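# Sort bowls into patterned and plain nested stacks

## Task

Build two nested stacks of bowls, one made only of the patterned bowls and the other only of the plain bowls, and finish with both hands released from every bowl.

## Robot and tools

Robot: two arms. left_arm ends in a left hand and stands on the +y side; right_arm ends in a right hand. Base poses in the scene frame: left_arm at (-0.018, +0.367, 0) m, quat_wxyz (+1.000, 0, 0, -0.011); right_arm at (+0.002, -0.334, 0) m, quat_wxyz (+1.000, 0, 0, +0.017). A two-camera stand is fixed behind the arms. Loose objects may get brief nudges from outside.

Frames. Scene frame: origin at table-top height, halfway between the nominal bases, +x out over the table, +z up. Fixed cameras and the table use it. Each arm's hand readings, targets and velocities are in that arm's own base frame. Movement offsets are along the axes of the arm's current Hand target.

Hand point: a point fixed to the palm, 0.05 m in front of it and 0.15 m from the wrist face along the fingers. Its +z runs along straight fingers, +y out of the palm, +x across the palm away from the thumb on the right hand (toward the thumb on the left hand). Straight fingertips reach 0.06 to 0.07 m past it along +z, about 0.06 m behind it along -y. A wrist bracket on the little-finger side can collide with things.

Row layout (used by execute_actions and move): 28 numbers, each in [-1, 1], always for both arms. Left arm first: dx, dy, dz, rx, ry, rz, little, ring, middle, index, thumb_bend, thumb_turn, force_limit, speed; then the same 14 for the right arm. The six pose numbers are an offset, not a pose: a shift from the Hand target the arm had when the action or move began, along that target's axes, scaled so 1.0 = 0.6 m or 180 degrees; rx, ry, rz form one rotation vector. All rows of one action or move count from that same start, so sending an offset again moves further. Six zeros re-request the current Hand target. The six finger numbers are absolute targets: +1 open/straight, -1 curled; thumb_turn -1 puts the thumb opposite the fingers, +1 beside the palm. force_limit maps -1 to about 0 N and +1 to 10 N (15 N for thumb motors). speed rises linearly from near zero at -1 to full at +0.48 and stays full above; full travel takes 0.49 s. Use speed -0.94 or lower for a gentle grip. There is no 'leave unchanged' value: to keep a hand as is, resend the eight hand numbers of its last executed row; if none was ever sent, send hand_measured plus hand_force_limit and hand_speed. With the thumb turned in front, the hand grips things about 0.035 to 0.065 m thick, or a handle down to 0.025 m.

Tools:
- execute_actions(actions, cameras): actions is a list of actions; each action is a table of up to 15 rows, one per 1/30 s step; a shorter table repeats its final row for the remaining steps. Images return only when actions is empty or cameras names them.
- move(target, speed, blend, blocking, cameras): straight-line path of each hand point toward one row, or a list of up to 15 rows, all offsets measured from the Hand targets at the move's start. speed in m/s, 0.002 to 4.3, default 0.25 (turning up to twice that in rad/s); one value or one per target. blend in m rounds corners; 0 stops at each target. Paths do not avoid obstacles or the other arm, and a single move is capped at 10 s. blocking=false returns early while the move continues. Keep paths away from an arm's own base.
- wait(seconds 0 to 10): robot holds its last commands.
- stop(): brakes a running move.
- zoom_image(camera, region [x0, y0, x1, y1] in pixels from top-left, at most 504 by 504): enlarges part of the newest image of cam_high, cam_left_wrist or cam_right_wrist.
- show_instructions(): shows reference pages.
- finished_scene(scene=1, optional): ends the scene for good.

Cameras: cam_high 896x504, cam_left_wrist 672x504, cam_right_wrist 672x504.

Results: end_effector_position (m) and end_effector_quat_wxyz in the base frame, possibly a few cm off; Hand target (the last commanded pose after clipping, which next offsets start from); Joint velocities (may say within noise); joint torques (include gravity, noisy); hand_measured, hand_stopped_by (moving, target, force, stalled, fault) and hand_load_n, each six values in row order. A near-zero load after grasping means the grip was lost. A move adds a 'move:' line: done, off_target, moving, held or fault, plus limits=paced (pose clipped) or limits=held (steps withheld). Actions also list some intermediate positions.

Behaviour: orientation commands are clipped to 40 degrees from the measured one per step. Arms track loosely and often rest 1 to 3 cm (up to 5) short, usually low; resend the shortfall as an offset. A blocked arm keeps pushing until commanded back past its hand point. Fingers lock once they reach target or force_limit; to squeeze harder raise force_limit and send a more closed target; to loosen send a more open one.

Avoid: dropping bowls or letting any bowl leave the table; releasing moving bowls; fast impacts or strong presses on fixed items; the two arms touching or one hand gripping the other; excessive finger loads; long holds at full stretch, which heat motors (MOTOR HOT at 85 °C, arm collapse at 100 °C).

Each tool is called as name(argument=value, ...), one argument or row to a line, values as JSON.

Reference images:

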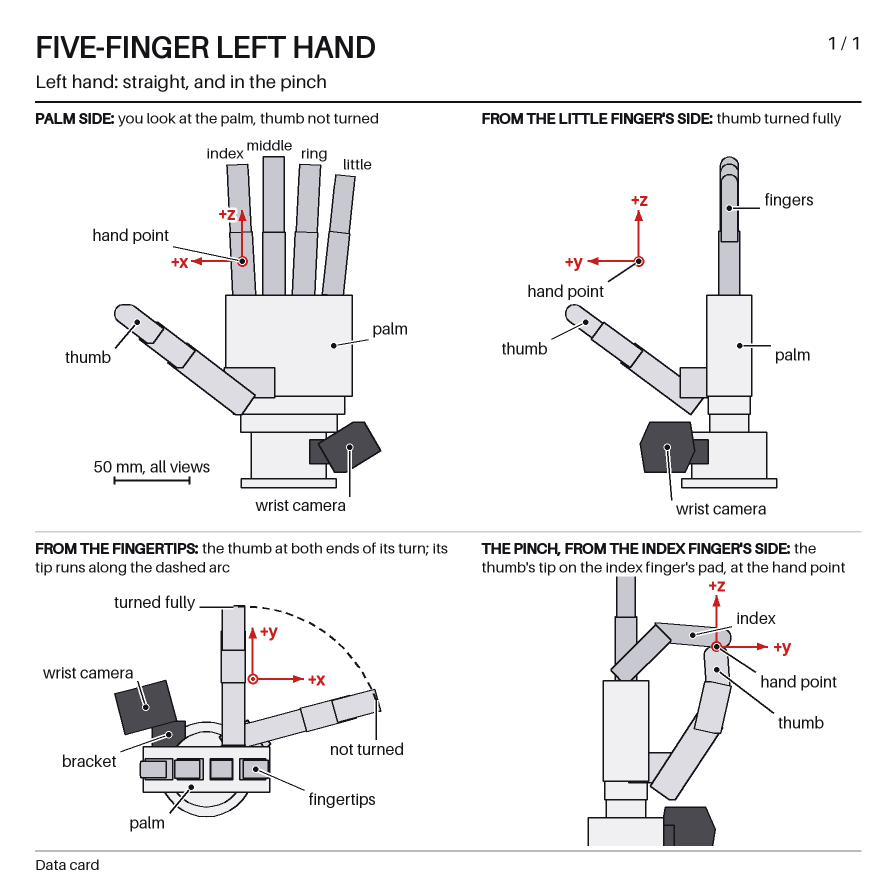

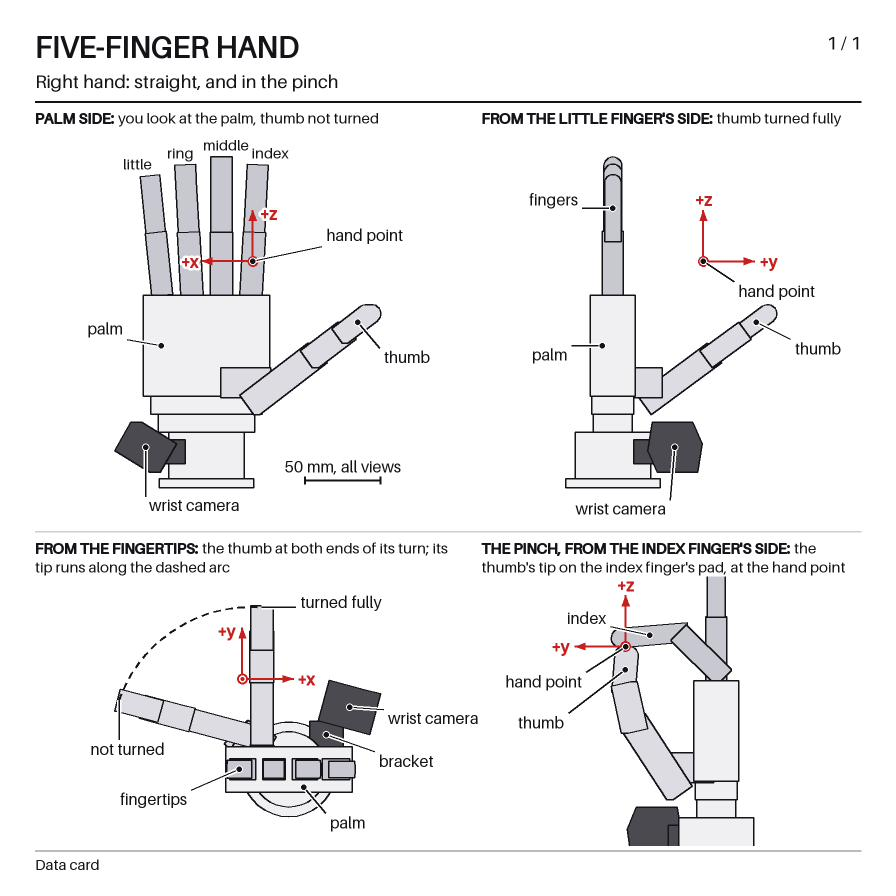

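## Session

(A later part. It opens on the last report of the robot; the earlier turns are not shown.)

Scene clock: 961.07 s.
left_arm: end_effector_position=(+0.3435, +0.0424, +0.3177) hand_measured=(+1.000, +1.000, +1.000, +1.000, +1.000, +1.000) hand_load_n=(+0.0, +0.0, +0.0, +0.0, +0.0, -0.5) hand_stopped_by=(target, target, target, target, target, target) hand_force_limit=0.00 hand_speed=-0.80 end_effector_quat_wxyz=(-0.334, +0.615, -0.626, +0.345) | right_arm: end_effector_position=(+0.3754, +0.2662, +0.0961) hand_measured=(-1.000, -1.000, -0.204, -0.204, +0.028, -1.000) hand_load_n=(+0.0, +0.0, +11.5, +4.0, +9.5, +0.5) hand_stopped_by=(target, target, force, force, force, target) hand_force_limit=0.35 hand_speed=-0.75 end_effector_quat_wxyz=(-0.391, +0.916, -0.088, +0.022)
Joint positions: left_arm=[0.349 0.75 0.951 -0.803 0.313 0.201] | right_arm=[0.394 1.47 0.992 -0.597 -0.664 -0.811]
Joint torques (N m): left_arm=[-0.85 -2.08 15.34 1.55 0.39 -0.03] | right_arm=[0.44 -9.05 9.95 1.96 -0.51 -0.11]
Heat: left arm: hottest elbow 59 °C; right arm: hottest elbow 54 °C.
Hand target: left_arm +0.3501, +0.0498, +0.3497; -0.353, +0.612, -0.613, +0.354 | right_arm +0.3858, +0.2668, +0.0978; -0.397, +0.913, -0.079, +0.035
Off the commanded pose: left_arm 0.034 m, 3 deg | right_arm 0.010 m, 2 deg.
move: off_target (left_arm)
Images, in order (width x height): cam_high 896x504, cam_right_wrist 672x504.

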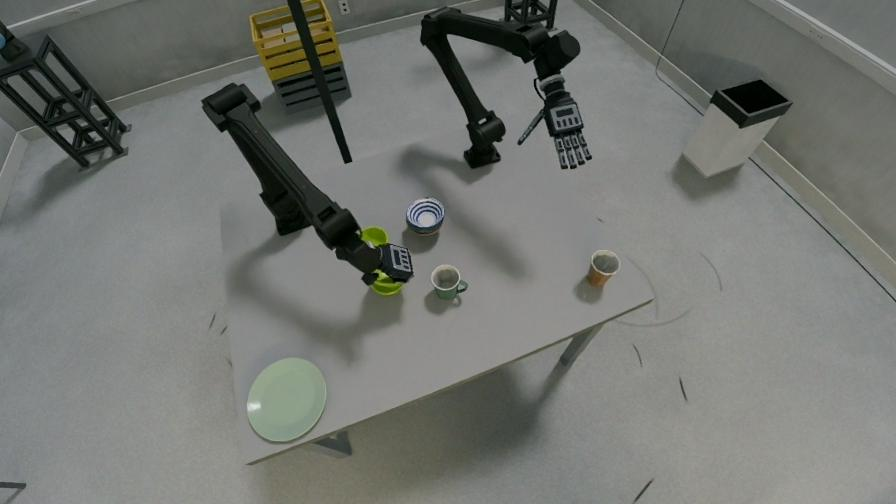

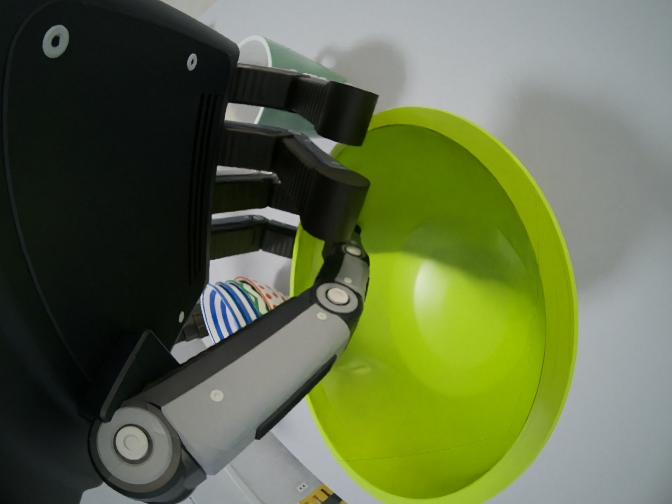

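move(
  target=[0,0,0,0,0,0,1,1,1,1,1,1,0,-0.8, 0.0005,0.0363,0.0293,0,0,0,-1,-1,-0.4,-0.4,-0.35,-1,0.35,-0.75],
  speed=0.06,
  cameras=["cam_high","cam_right_wrist"],
)

zoom_image(
  camera="cam_high",
  region=[340, 220, 430, 310],
)

Scene clock: 967.50 s.
left_arm: end_effector_position=(+0.3435, +0.0424, +0.3177) hand_measured=(+1.000, +1.000, +1.000, +1.000, +1.000, +1.000) hand_load_n=(+0.0, +0.0, +0.0, +0.0, +0.0, +0.0) hand_stopped_by=(target, target, target, target, target, target) hand_force_limit=0.00 hand_speed=-0.80 end_effector_quat_wxyz=(-0.334, +0.615, -0.626, +0.345) | right_arm: end_effector_position=(+0.3754, +0.2643, +0.0686) hand_measured=(-1.000, -1.000, -0.204, -0.204, +0.028, -1.000) hand_load_n=(+0.0, +0.0, +11.5, +4.0, +9.5, +0.5) hand_stopped_by=(target, target, force, force, force, target) hand_force_limit=0.35 hand_speed=-0.75 end_effector_quat_wxyz=(-0.392, +0.916, -0.088, +0.022)
Joint positions: left_arm=[0.349 0.75 0.951 -0.803 0.313 0.201] | right_arm=[0.39 1.507 0.95 -0.52 -0.666 -0.815]
Joint torques (N m): left_arm=[-0.91 -2.02 15.34 1.57 0.4 -0.03] | right_arm=[-0.03 -9.11 9.65 1.94 -0.53 -0.09]
Heat: left arm: hottest elbow 59 °C; right arm: hottest elbow 53 °C.
Hand target: left_arm +0.3501, +0.0498, +0.3497; -0.353, +0.612, -0.613, +0.354 | right_arm +0.3857, +0.2648, +0.0699; -0.397, +0.914, -0.079, +0.035
Off the commanded pose: left_arm 0.034 m, 3 deg | right_arm 0.010 m, 2 deg.
move: off_target (left_arm)
Images, in order (width x height): cam_high 896x504, cam_right_wrist 672x504.

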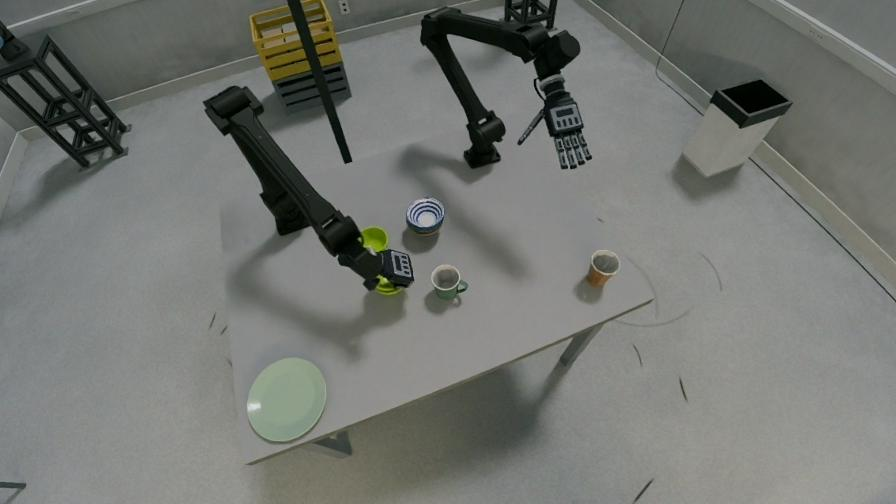

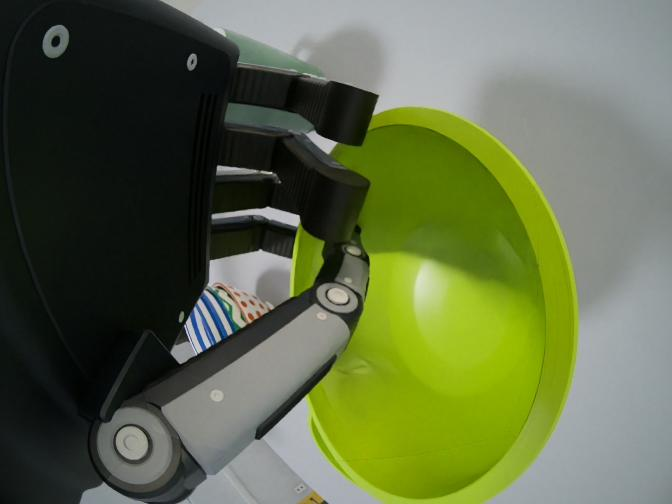

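Scaled by 5.600 from the camera's 896x504 image, which has a finer 1280x720 frame.

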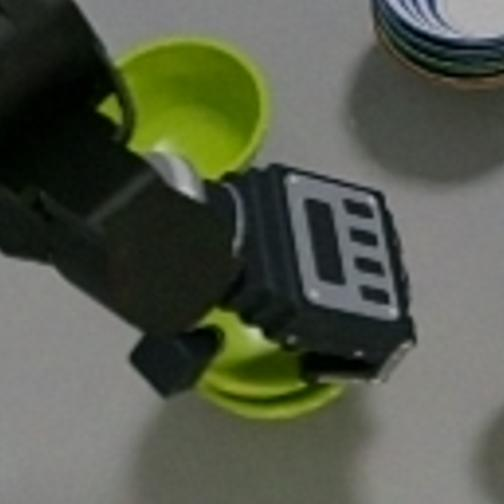

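move(
  target=[0,0,0,0,0,0,1,1,1,1,1,1,0,-0.8, 0.0002,0.0165,0.0125,0,0,0,-1,-1,-0.4,-0.4,-0.35,-1,0.35,-0.75],
  speed=0.06,
  cameras=["cam_high","cam_right_wrist"],
)

zoom_image(
  camera="cam_high",
  region=[340, 220, 430, 310],
)

Scene clock: 974.27 s.
left_arm: end_effector_position=(+0.3435, +0.0424, +0.3177) hand_measured=(+1.000, +1.000, +1.000, +1.000, +1.000, +1.000) hand_load_n=(+0.0, +0.0, +0.0, +0.0, -0.5, +0.0) hand_stopped_by=(target, target, target, target, target, target) hand_force_limit=0.00 hand_speed=-0.80 end_effector_quat_wxyz=(-0.334, +0.615, -0.626, +0.345) | right_arm: end_effector_position=(+0.3782, +0.2651, +0.0625) hand_measured=(-1.000, -1.000, -0.204, -0.204, +0.028, -1.000) hand_load_n=(+0.0, +0.5, +11.0, +3.5, +9.0, +1.0) hand_stopped_by=(target, target, force, force, force, target) hand_force_limit=0.35 hand_speed=-0.75 end_effector_quat_wxyz=(-0.396, +0.914, -0.085, +0.027)
Joint positions: left_arm=[0.349 0.75 0.951 -0.803 0.313 0.201] | right_arm=[0.388 1.517 0.939 -0.486 -0.67 -0.817]
Joint torques (N m): left_arm=[-0.85 -2.02 15.34 1.55 0.4 -0.03] | right_arm=[-0.38 -8.59 8.94 1.92 -0.45 -0.14]
Heat: left arm: hottest elbow 60 °C; right arm: hottest elbow 52 °C.
Hand target: left_arm +0.3501, +0.0498, +0.3497; -0.353, +0.612, -0.613, +0.354 | right_arm +0.3856, +0.2635, +0.0575; -0.397, +0.914, -0.079, +0.035
Off the commanded pose: left_arm 0.034 m, 3 deg | right_arm 0.009 m, 1 deg.
move: off_target (left_arm)
Images, in order (width x height): cam_high 896x504, cam_right_wrist 672x504.

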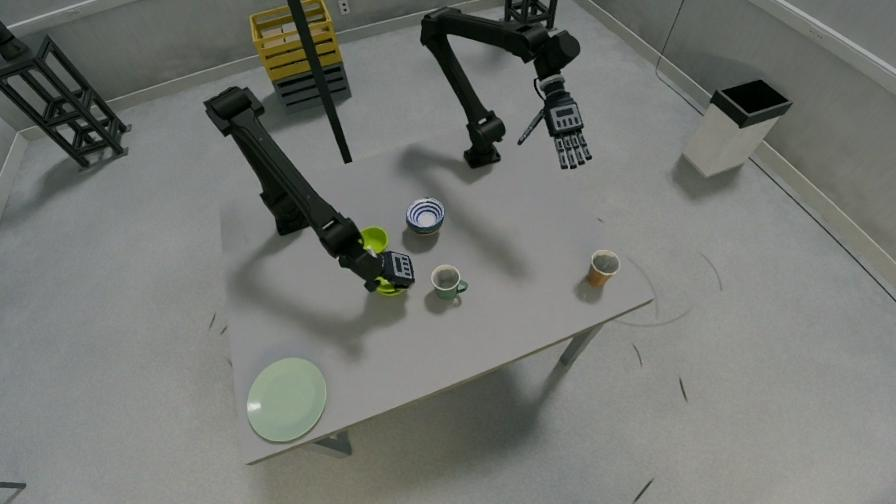

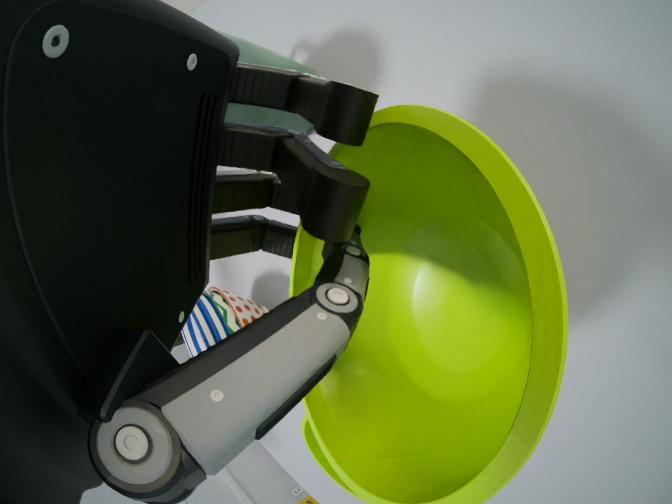

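Scaled by 5.600 from the camera's 896x504 image, which has a finer 1280x720 frame.

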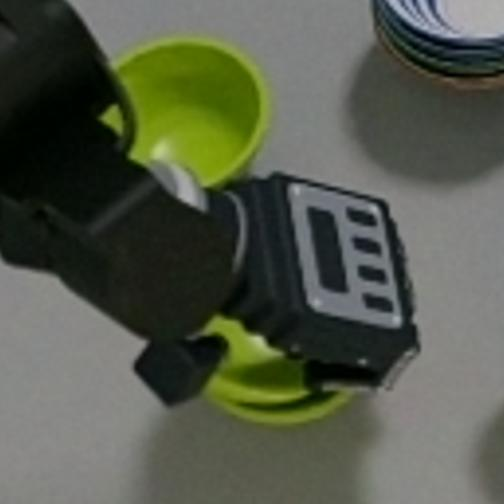

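move(
  target=[0,0,0,0,0,0,1,1,1,1,1,1,0,-0.8, 0,0,0,0,0,0,-1,-1,0.3,0.3,0.35,-1,-0.2,-0.6],
  speed=0.06,
  cameras=["cam_high","cam_right_wrist"],
)

zoom_image(
  camera="cam_high",
  region=[340, 220, 430, 310],
)

Scene clock: 983.03 s.
left_arm: end_effector_position=(+0.3435, +0.0424, +0.3177) hand_measured=(+1.000, +1.000, +1.000, +1.000, +1.000, +1.000) hand_load_n=(+0.0, +0.0, +0.0, +0.0, +0.0, +0.0) hand_stopped_by=(target, target, target, target, target, target) hand_force_limit=0.00 hand_speed=-0.80 end_effector_quat_wxyz=(-0.334, +0.615, -0.626, +0.345) | right_arm: end_effector_position=(+0.3834, +0.2641, +0.0718) hand_measured=(-1.000, -1.000, +0.298, +0.300, +0.350, -1.000) hand_load_n=(+0.0, +0.0, -8.5, -3.5, +0.0, +0.0) hand_stopped_by=(target, target, target, target, target, target) hand_force_limit=-0.20 hand_speed=-0.60 end_effector_quat_wxyz=(-0.404, +0.910, -0.083, +0.038)
Joint positions: left_arm=[0.349 0.75 0.951 -0.803 0.313 0.201] | right_arm=[0.379 1.5 0.941 -0.477 -0.678 -0.817]
Joint torques (N m): left_arm=[-0.91 -2.02 15.34 1.55 0.39 -0.03] | right_arm=[0.03 -7.36 8.88 1.51 -0.23 -0.16]
Heat: left arm: hottest elbow 60 °C; right arm: hottest elbow 50 °C.
Hand target: left_arm +0.3501, +0.0498, +0.3497; -0.353, +0.612, -0.613, +0.354 | right_arm +0.3857, +0.2635, +0.0575; -0.397, +0.913, -0.079, +0.035
Off the commanded pose: left_arm 0.034 m, 3 deg | right_arm 0.015 m, 1 deg.
move: off_target (left_arm, right_arm)
Images, in order (width x height): cam_high 896x504, cam_right_wrist 672x504.

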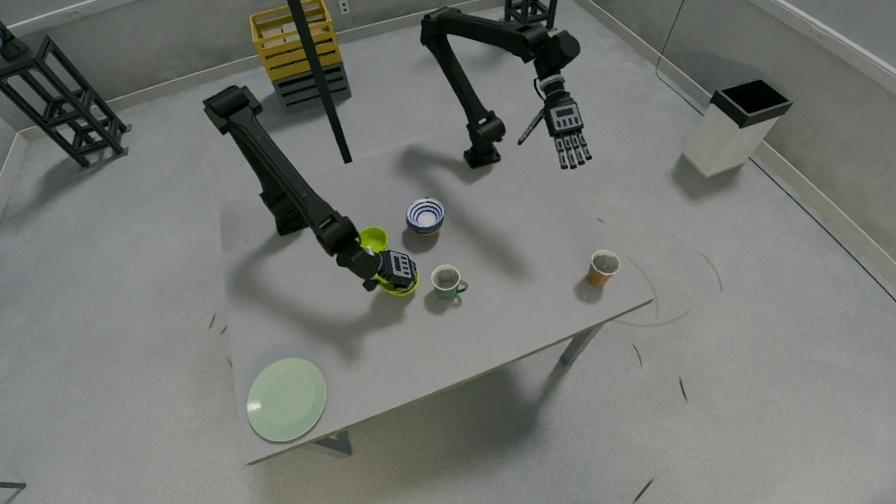

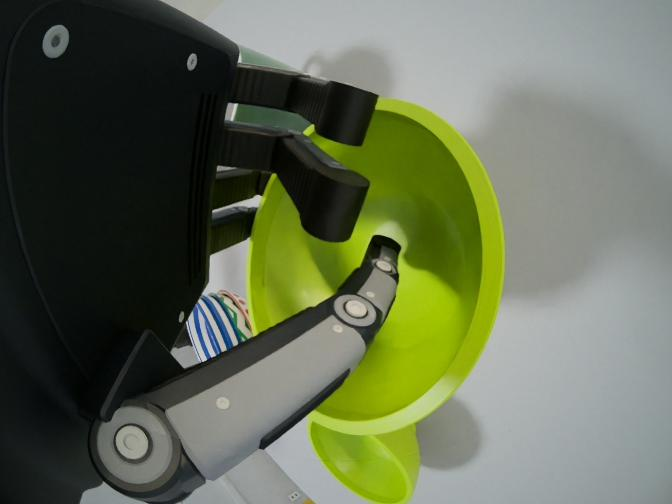

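Scaled by 5.600 from the camera's 896x504 image, which has a finer 1280x720 frame.

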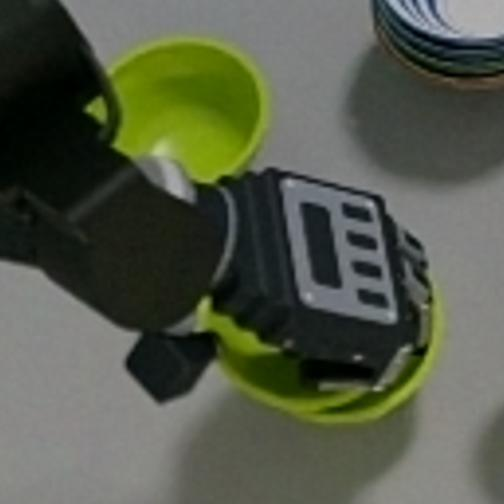

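move(
  target=[
    [0,0,0,0,0,0,1,1,1,1,1,1,0,-0.8, 0,0,0,0,0,0,-1,-1,0.02,0.02,0.35,-1,-0.2,-0.6],
    [0,0,0,0,0,0,1,1,1,1,1,1,0,-0.8, 0,-0.06,-0.056,0,0,0,-1,-1,0.02,0.02,0.35,-1,-0.2,-0.6],
  ],
  speed=0.05,
  cameras=["cam_high","cam_right_wrist"],
)

zoom_image(
  camera="cam_high",
  region=[340, 220, 430, 310],
)

Scene clock: 995.40 s.
left_arm: end_effector_position=(+0.3435, +0.0424, +0.3177) hand_measured=(+1.000, +1.000, +1.000, +1.000, +1.000, +1.000) hand_load_n=(+0.0, +0.0, +0.0, +0.0, +0.0, -0.5) hand_stopped_by=(target, target, target, target, target, target) hand_force_limit=0.00 hand_speed=-0.80 end_effector_quat_wxyz=(-0.334, +0.615, -0.626, +0.345) | right_arm: end_effector_position=(+0.3676, +0.2572, +0.0824) hand_measured=(-1.000, -1.000, +0.020, +0.020, +0.350, -1.000) hand_load_n=(+0.0, +0.0, +0.5, +0.0, +0.0, +0.0) hand_stopped_by=(target, target, target, target, target, target) hand_force_limit=-0.20 hand_speed=-0.60 end_effector_quat_wxyz=(-0.387, +0.917, -0.096, +0.011)
Joint positions: left_arm=[0.349 0.75 0.951 -0.803 0.313 0.201] | right_arm=[0.38 1.476 0.961 -0.591 -0.672 -0.817]
Joint torques (N m): left_arm=[-0.91 -2.02 15.34 1.55 0.4 -0.03] | right_arm=[0.79 -10.58 13.26 0.21 -0.35 -0.13]
Heat: left arm: hottest elbow 60 °C; right arm: hottest elbow 49 °C.
Hand target: left_arm +0.3501, +0.0498, +0.3497; -0.353, +0.612, -0.613, +0.354 | right_arm +0.3855, +0.2636, +0.1068; -0.397, +0.914, -0.079, +0.035
Off the commanded pose: left_arm 0.034 m, 3 deg | right_arm 0.031 m, 4 deg.
move: off_target (left_arm, right_arm)
Images, in order (width x height): cam_high 896x504, cam_right_wrist 672x504.

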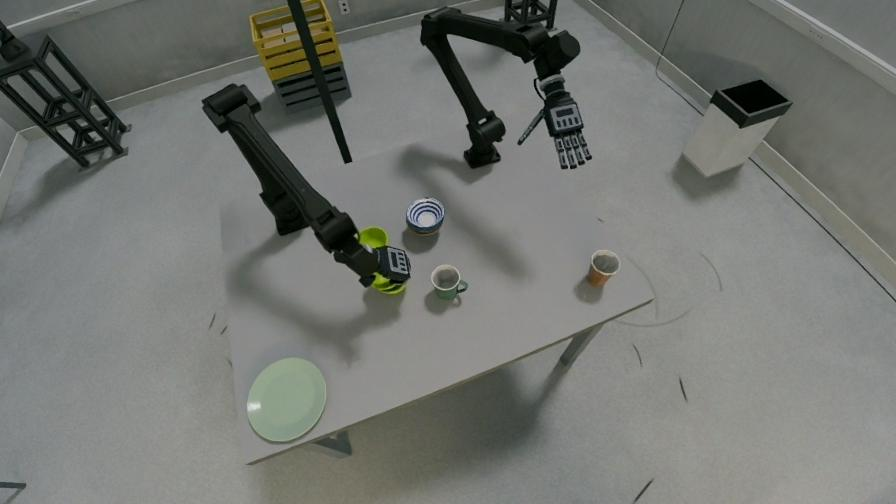

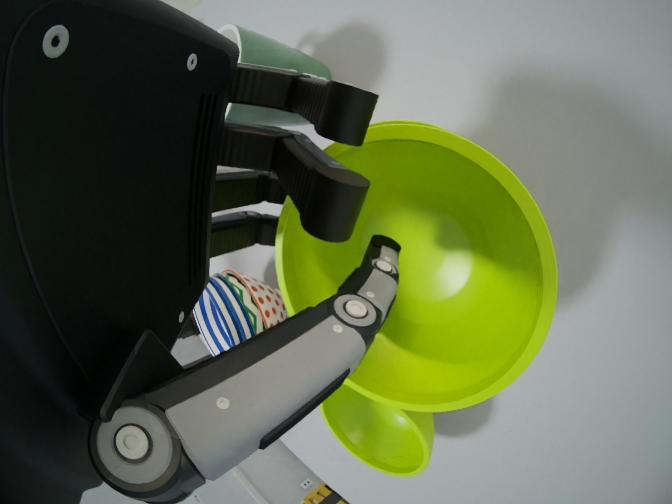

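Scaled by 5.600 from the camera's 896x504 image, which has a finer 1280x720 frame.

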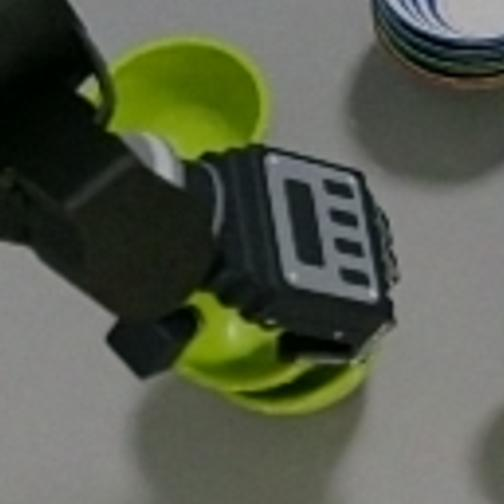

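move(
  target=[0,0,0,0,0,0,1,1,1,1,1,1,0,-0.8, 0,-0.045,-0.042,0,0,0,-1,-1,0.02,0.02,0.35,-1,-0.2,-0.6],
  speed=0.05,
  cameras=["cam_high","cam_right_wrist"],
)

zoom_image(
  camera="cam_high",
  region=[340, 220, 430, 310],
)

Scene clock: 1001.10 s.
left_arm: end_effector_position=(+0.3435, +0.0424, +0.3177) hand_measured=(+1.000, +1.000, +1.000, +1.000, +1.000, +1.000) hand_load_n=(+0.0, -0.5, +0.0, +0.0, +0.0, -0.5) hand_stopped_by=(target, target, target, target, target, target) hand_force_limit=0.00 hand_speed=-0.80 end_effector_quat_wxyz=(-0.334, +0.615, -0.626, +0.345) | right_arm: end_effector_position=(+0.3689, +0.2577, +0.1180) hand_measured=(-1.000, -1.000, +0.020, +0.020, +0.350, -1.000) hand_load_n=(+0.0, +0.0, +0.0, +0.0, +0.0, +0.0) hand_stopped_by=(target, target, target, target, target, target) hand_force_limit=-0.20 hand_speed=-0.60 end_effector_quat_wxyz=(-0.387, +0.917, -0.096, +0.011)
Joint positions: left_arm=[0.349 0.75 0.951 -0.803 0.313 0.201] | right_arm=[0.38 1.435 1.022 -0.694 -0.672 -0.817]
Joint torques (N m): left_arm=[-0.85 -2.02 15.34 1.57 0.4 -0.03] | right_arm=[0.03 -10.34 13.93 0.38 -0.41 -0.11]
Heat: left arm: hottest elbow 60 °C; right arm: hottest elbow 49 °C.
Hand target: left_arm +0.3501, +0.0498, +0.3497; -0.353, +0.612, -0.613, +0.354 | right_arm +0.3854, +0.2635, +0.1437; -0.397, +0.914, -0.079, +0.035
Off the commanded pose: left_arm 0.034 m, 3 deg | right_arm 0.031 m, 4 deg.
move: off_target (left_arm, right_arm)
Images, in order (width x height): cam_high 896x504, cam_right_wrist 672x504.

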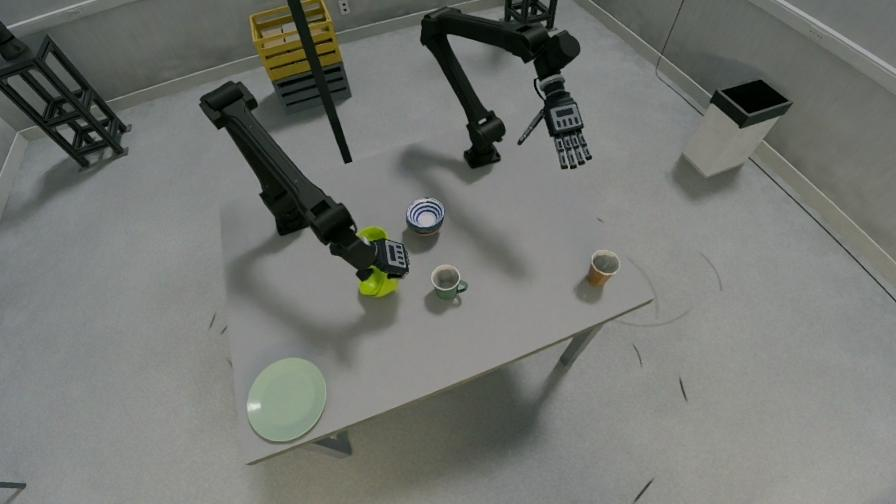

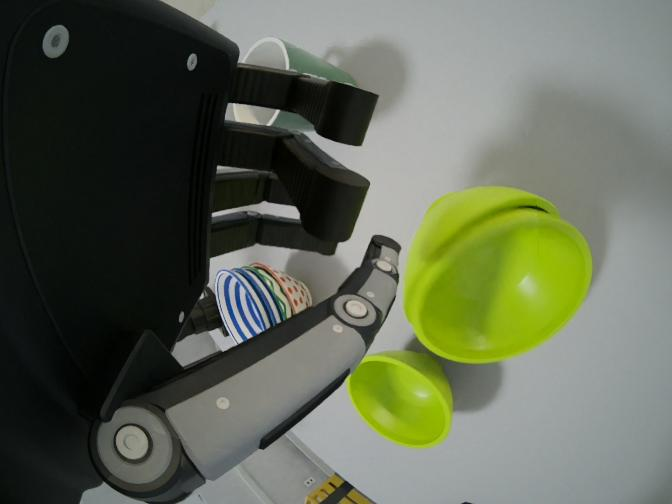

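Scaled by 5.600 from the camera's 896x504 image, which has a finer 1280x720 frame.

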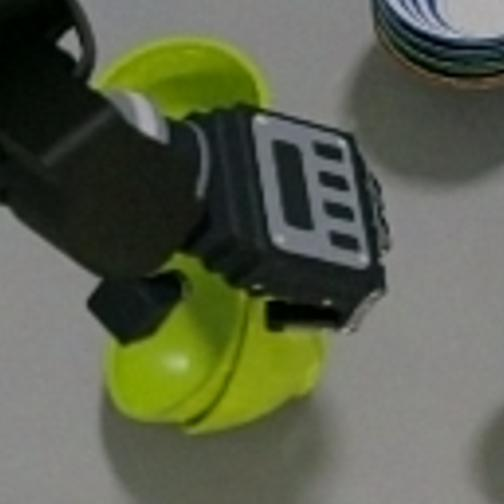

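move(
  target=[0,0,0,0,0,0,1,1,1,1,1,1,0,-0.8, 0,-0.12,-0.10,0,0,0,-1,-1,0.3,0.3,0.35,-1,-0.2,-0.6],
  speed=0.15,
  cameras=["cam_high","cam_right_wrist"],
)

zoom_image(
  camera="cam_high",
  region=[340, 220, 430, 310],
)

zoom_image(
  camera="cam_right_wrist",
  region=[320, 100, 620, 460],
)

Scene clock: 1008.03 s.
left_arm: end_effector_position=(+0.3435, +0.0424, +0.3177) hand_measured=(+1.000, +1.000, +1.000, +1.000, +1.000, +1.000) hand_load_n=(+0.0, +0.0, +0.0, +0.0, +0.0, -0.5) hand_stopped_by=(target, target, target, target, target, target) hand_force_limit=0.00 hand_speed=-0.80 end_effector_quat_wxyz=(-0.334, +0.615, -0.626, +0.345) | right_arm: end_effector_position=(+0.3761, +0.2613, +0.2119) hand_measured=(-1.000, -1.000, +0.300, +0.300, +0.350, -1.000) hand_load_n=(+0.0, +0.5, +0.0, +0.0, +0.0, +0.0) hand_stopped_by=(target, target, target, target, target, target) hand_force_limit=-0.20 hand_speed=-0.60 end_effector_quat_wxyz=(-0.388, +0.917, -0.093, +0.016)
Joint positions: left_arm=[0.349 0.75 0.951 -0.803 0.313 0.201] | right_arm=[0.383 1.378 1.219 -0.938 -0.668 -0.817]
Joint torques (N m): left_arm=[-0.91 -2.02 15.32 1.57 0.39 -0.03] | right_arm=[0.62 -10.05 14.89 0.49 -0.41 -0.03]
Heat: left arm: hottest elbow 60 °C; right arm: hottest elbow 50 °C.
Hand target: left_arm +0.3501, +0.0498, +0.3497; -0.353, +0.612, -0.613, +0.354 | right_arm +0.3863, +0.2686, +0.2372; -0.397, +0.914, -0.079, +0.035
Off the commanded pose: left_arm 0.034 m, 3 deg | right_arm 0.028 m, 3 deg.
move: off_target (left_arm, right_arm)
Images, in order (width x height): cam_high 896x504, cam_right_wrist 672x504.

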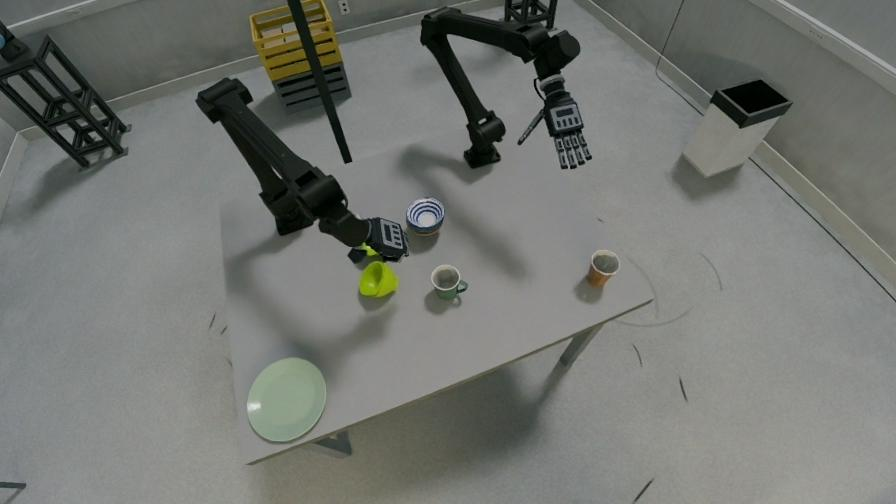

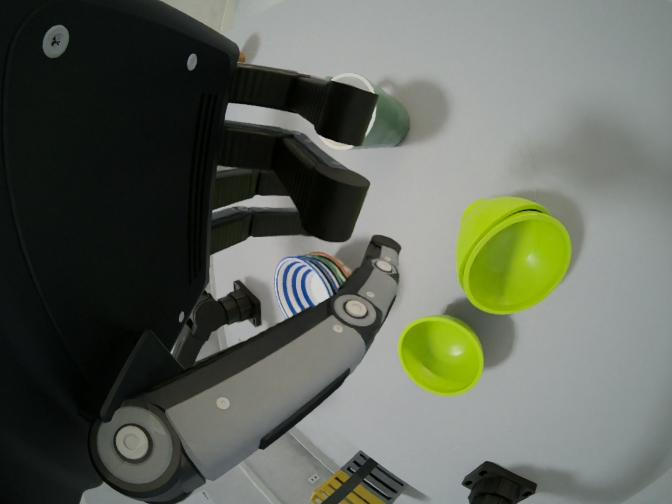

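Scaled by 5.600 from the camera's 896x504 image, which has a finer 1280x720 frame.

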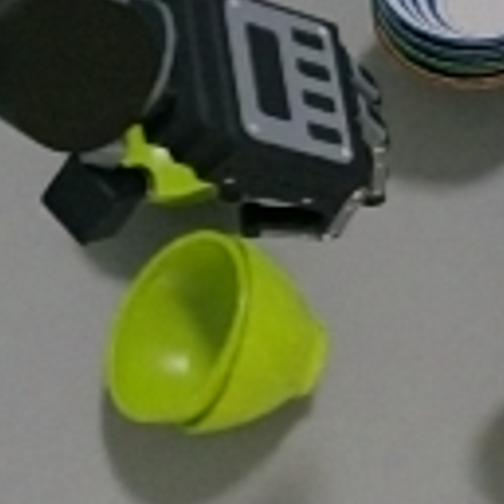

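Scaled by 1.400 from the camera's 672x504 image, which has a finer 960x720 frame.

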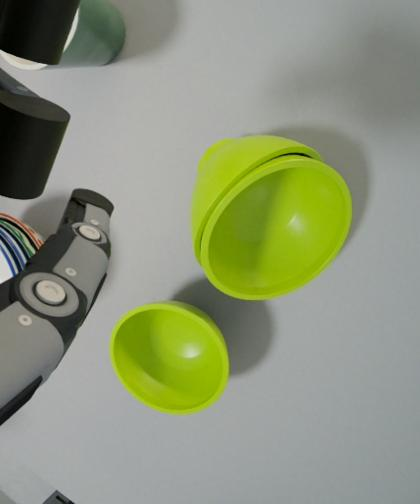

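move(
  target=[0,0,0,0,0,0,1,1,1,1,1,1,0,-0.8, -0.0062,0.1265,0.0158,0.0661,0.08,0.0608,-1,-1,-1,-1,1,-1,-0.2,-0.2],
  speed=0.15,
  cameras=["cam_high","cam_right_wrist"],
)

zoom_image(
  camera="cam_high",
  region=[340, 220, 430, 310],
)

Scene clock: 1072.73 s.
left_arm: end_effector_position=(+0.3435, +0.0424, +0.3177) hand_measured=(+1.000, +1.000, +1.000, +1.000, +1.000, +1.000) hand_load_n=(+0.0, +0.0, +0.0, +0.0, +0.0, -0.5) hand_stopped_by=(target, target, target, target, target, target) hand_force_limit=0.00 hand_speed=-0.80 end_effector_quat_wxyz=(-0.334, +0.615, -0.626, +0.345) | right_arm: end_effector_position=(+0.3682, +0.2255, +0.1639) hand_measured=(-1.000, -1.000, -1.000, -1.000, +1.000, -1.000) hand_load_n=(+0.0, +0.0, +0.0, +0.0, +0.0, +0.0) hand_stopped_by=(target, target, target, target, target, target) hand_force_limit=-0.20 hand_speed=-0.20 end_effector_quat_wxyz=(-0.469, +0.852, -0.209, +0.104)
Joint positions: left_arm=[0.349 0.75 0.951 -0.803 0.313 0.201] | right_arm=[0.27 1.182 0.816 -0.398 -0.679 -0.52]
Joint torques (N m): left_arm=[-0.91 -2.02 15.34 1.57 0.39 -0.03] | right_arm=[-0.56 -7.47 10.48 2.48 -0.26 0.16]
Heat: left arm: hottest elbow 61 °C; right arm: hottest elbow 51 °C.
Hand target: left_arm +0.3501, +0.0498, +0.3497; -0.353, +0.612, -0.613, +0.354 | right_arm +0.3750, +0.2251, +0.1754; -0.478, +0.844, -0.211, +0.119
Off the commanded pose: left_arm 0.034 m, 3 deg | right_arm 0.013 m, 2 deg.
move: off_target (left_arm, right_arm)
Images, in order (width x height): cam_high 896x504, cam_right_wrist 672x504.

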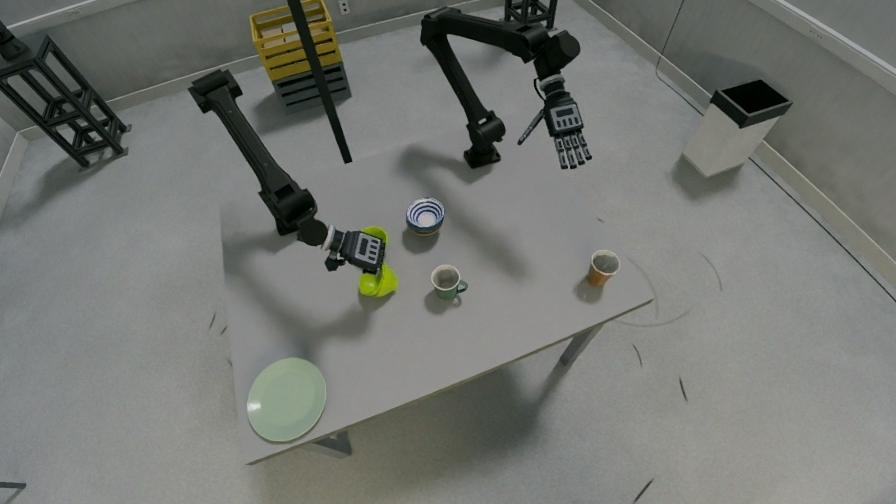

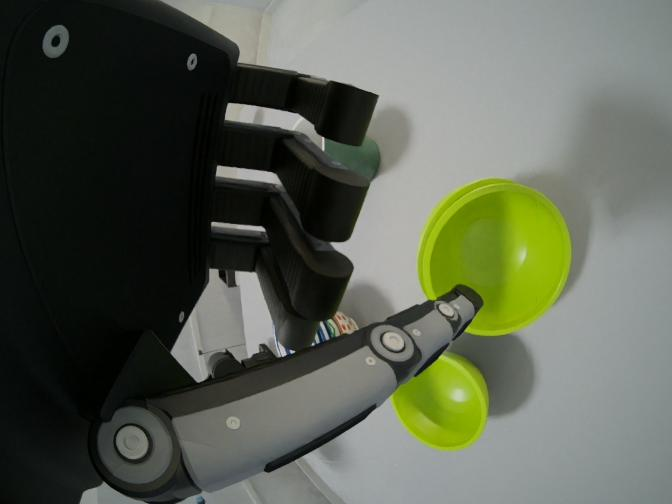

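Scaled by 5.600 from the camera's 896x504 image, which has a finer 1280x720 frame.

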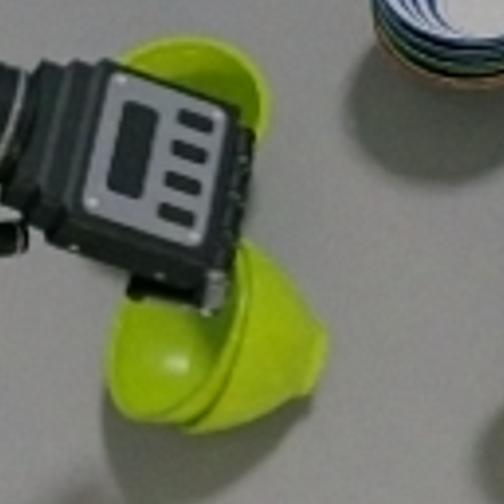

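move(
  target=[0,0,0,0,0,0,1,1,1,1,1,1,0,-0.8, -0.0083,0.0967,0.0849,0,0,0,-1,-1,-1,-1,1,-1,-0.2,-0.2],
  speed=0.12,
  cameras=["cam_high","cam_right_wrist"],
)

zoom_image(
  camera="cam_high",
  region=[340, 220, 430, 310],
)

Scene clock: 1099.63 s.
left_arm: end_effector_position=(+0.3435, +0.0424, +0.3177) hand_measured=(+1.000, +1.000, +1.000, +1.000, +1.000, +1.000) hand_load_n=(+0.0, +0.0, +0.0, +0.0, +0.0, +0.0) hand_stopped_by=(target, target, target, target, target, target) hand_force_limit=0.00 hand_speed=-0.80 end_effector_quat_wxyz=(-0.334, +0.615, -0.626, +0.345) | right_arm: end_effector_position=(+0.3719, +0.2342, +0.0960) hand_measured=(-1.000, -1.000, -1.000, -1.000, +1.000, -1.000) hand_load_n=(+0.0, +0.0, +0.0, +0.0, +0.0, +0.0) hand_stopped_by=(target, target, target, target, target, target) hand_force_limit=-0.20 hand_speed=-0.20 end_effector_quat_wxyz=(-0.472, +0.848, -0.211, +0.115)
Joint positions: left_arm=[0.349 0.75 0.951 -0.803 0.313 0.201] | right_arm=[0.294 1.287 0.691 -0.129 -0.65 -0.488]
Joint torques (N m): left_arm=[-0.91 -2.02 15.32 1.55 0.39 -0.03] | right_arm=[0.91 -6.48 9.77 2.48 -0.27 0.22]
Heat: left arm: hottest elbow 61 °C; right arm: hottest elbow 49 °C.
Hand target: left_arm +0.3501, +0.0498, +0.3497; -0.353, +0.612, -0.613, +0.354 | right_arm +0.3769, +0.2397, +0.0992; -0.478, +0.844, -0.211, +0.119
Off the commanded pose: left_arm 0.034 m, 3 deg | right_arm 0.008 m, 1 deg.
move: off_target (left_arm)
Images, in order (width x height): cam_high 896x504, cam_right_wrist 672x504.

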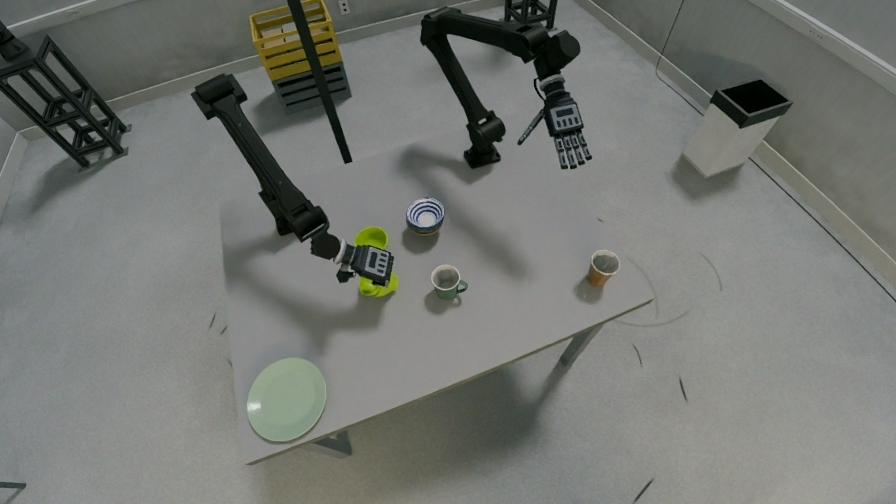

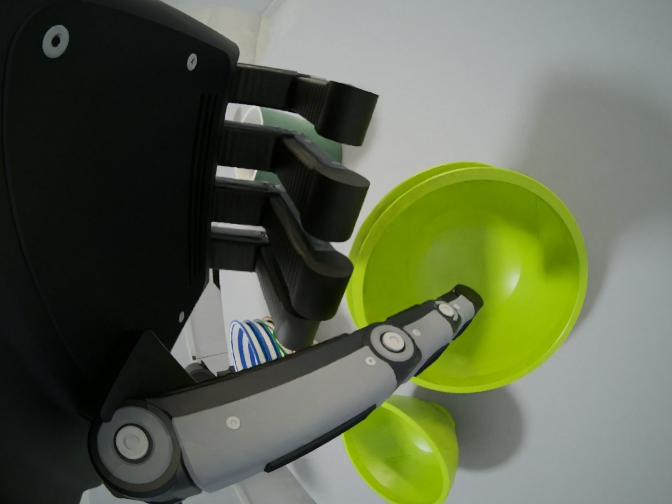

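Scaled by 5.600 from the camera's 896x504 image, which has a finer 1280x720 frame.

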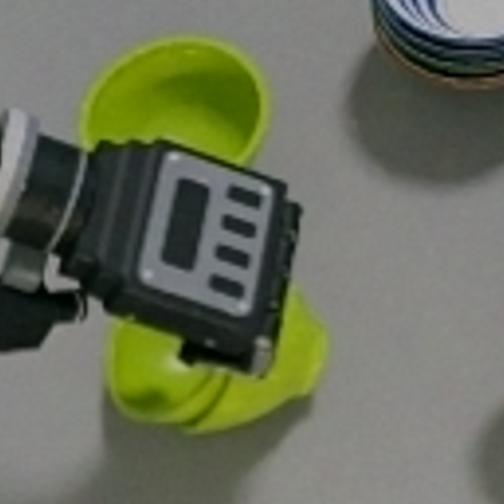

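move(
  target=[0,0,0,0,0,0,1,1,1,1,1,1,0,-0.8, -0.0469,-0.0383,0.08,0,0,0,-1,-1,-1,-1,1,-1,-0.2,-0.2],
  speed=0.06,
  cameras=["cam_high","cam_right_wrist"],
)

zoom_image(
  camera="cam_high",
  region=[340, 220, 430, 310],
)

Scene clock: 1111.23 s.
left_arm: end_effector_position=(+0.3435, +0.0424, +0.3177) hand_measured=(+1.000, +1.000, +1.000, +1.000, +1.000, +1.000) hand_load_n=(+0.0, +0.0, -0.5, +0.0, +0.0, +0.0) hand_stopped_by=(target, target, target, target, target, target) hand_force_limit=0.00 hand_speed=-0.80 end_effector_quat_wxyz=(-0.334, +0.615, -0.626, +0.345) | right_arm: end_effector_position=(+0.3585, +0.2867, +0.0773) hand_measured=(-1.000, -1.000, -1.000, -1.000, +1.000, -1.000) hand_load_n=(+0.0, +0.0, +0.5, +0.0, +0.0, +0.0) hand_stopped_by=(target, target, target, target, target, target) hand_force_limit=-0.20 hand_speed=-0.20 end_effector_quat_wxyz=(-0.462, +0.854, -0.216, +0.105)
Joint positions: left_arm=[0.349 0.75 0.951 -0.803 0.313 0.201] | right_arm=[0.446 1.349 0.691 -0.035 -0.532 -0.375]
Joint torques (N m): left_arm=[-0.91 -2.02 15.34 1.55 0.4 -0.03] | right_arm=[1.38 -6.95 12.53 2.62 -0.19 0.14]
Heat: left arm: hottest elbow 61 °C; right arm: hottest elbow 49 °C.
Hand target: left_arm +0.3501, +0.0498, +0.3497; -0.353, +0.612, -0.613, +0.354 | right_arm +0.3770, +0.2997, +0.0943; -0.478, +0.844, -0.211, +0.119
Off the commanded pose: left_arm 0.034 m, 3 deg | right_arm 0.028 m, 3 deg.
move: off_target (left_arm, right_arm)
Images, in order (width x height): cam_high 896x504, cam_right_wrist 672x504.

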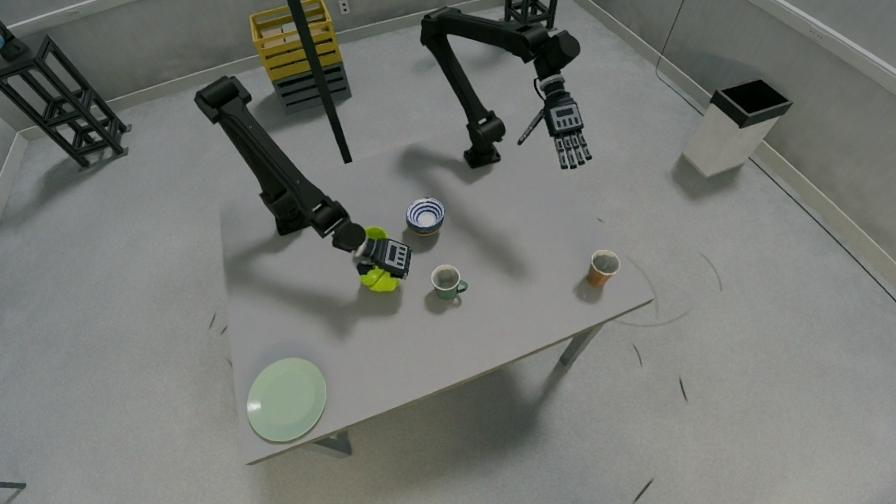

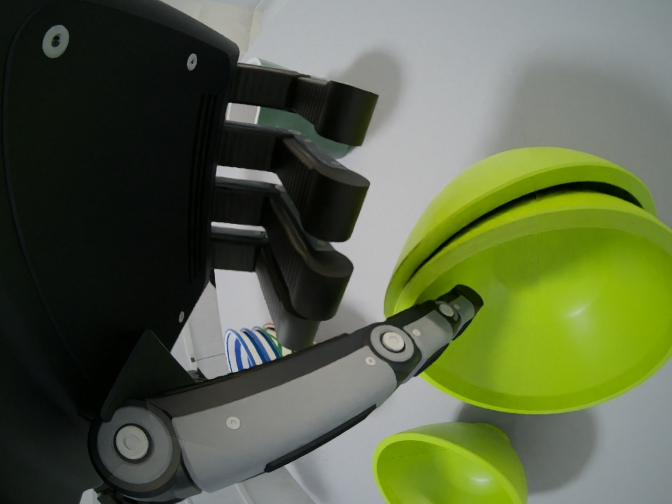

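Scaled by 5.600 from the camera's 896x504 image, which has a finer 1280x720 frame.

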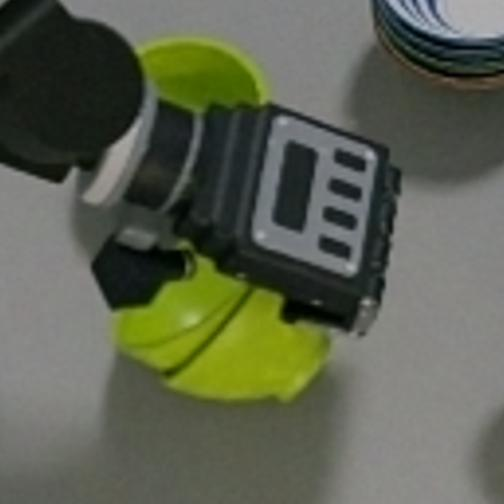

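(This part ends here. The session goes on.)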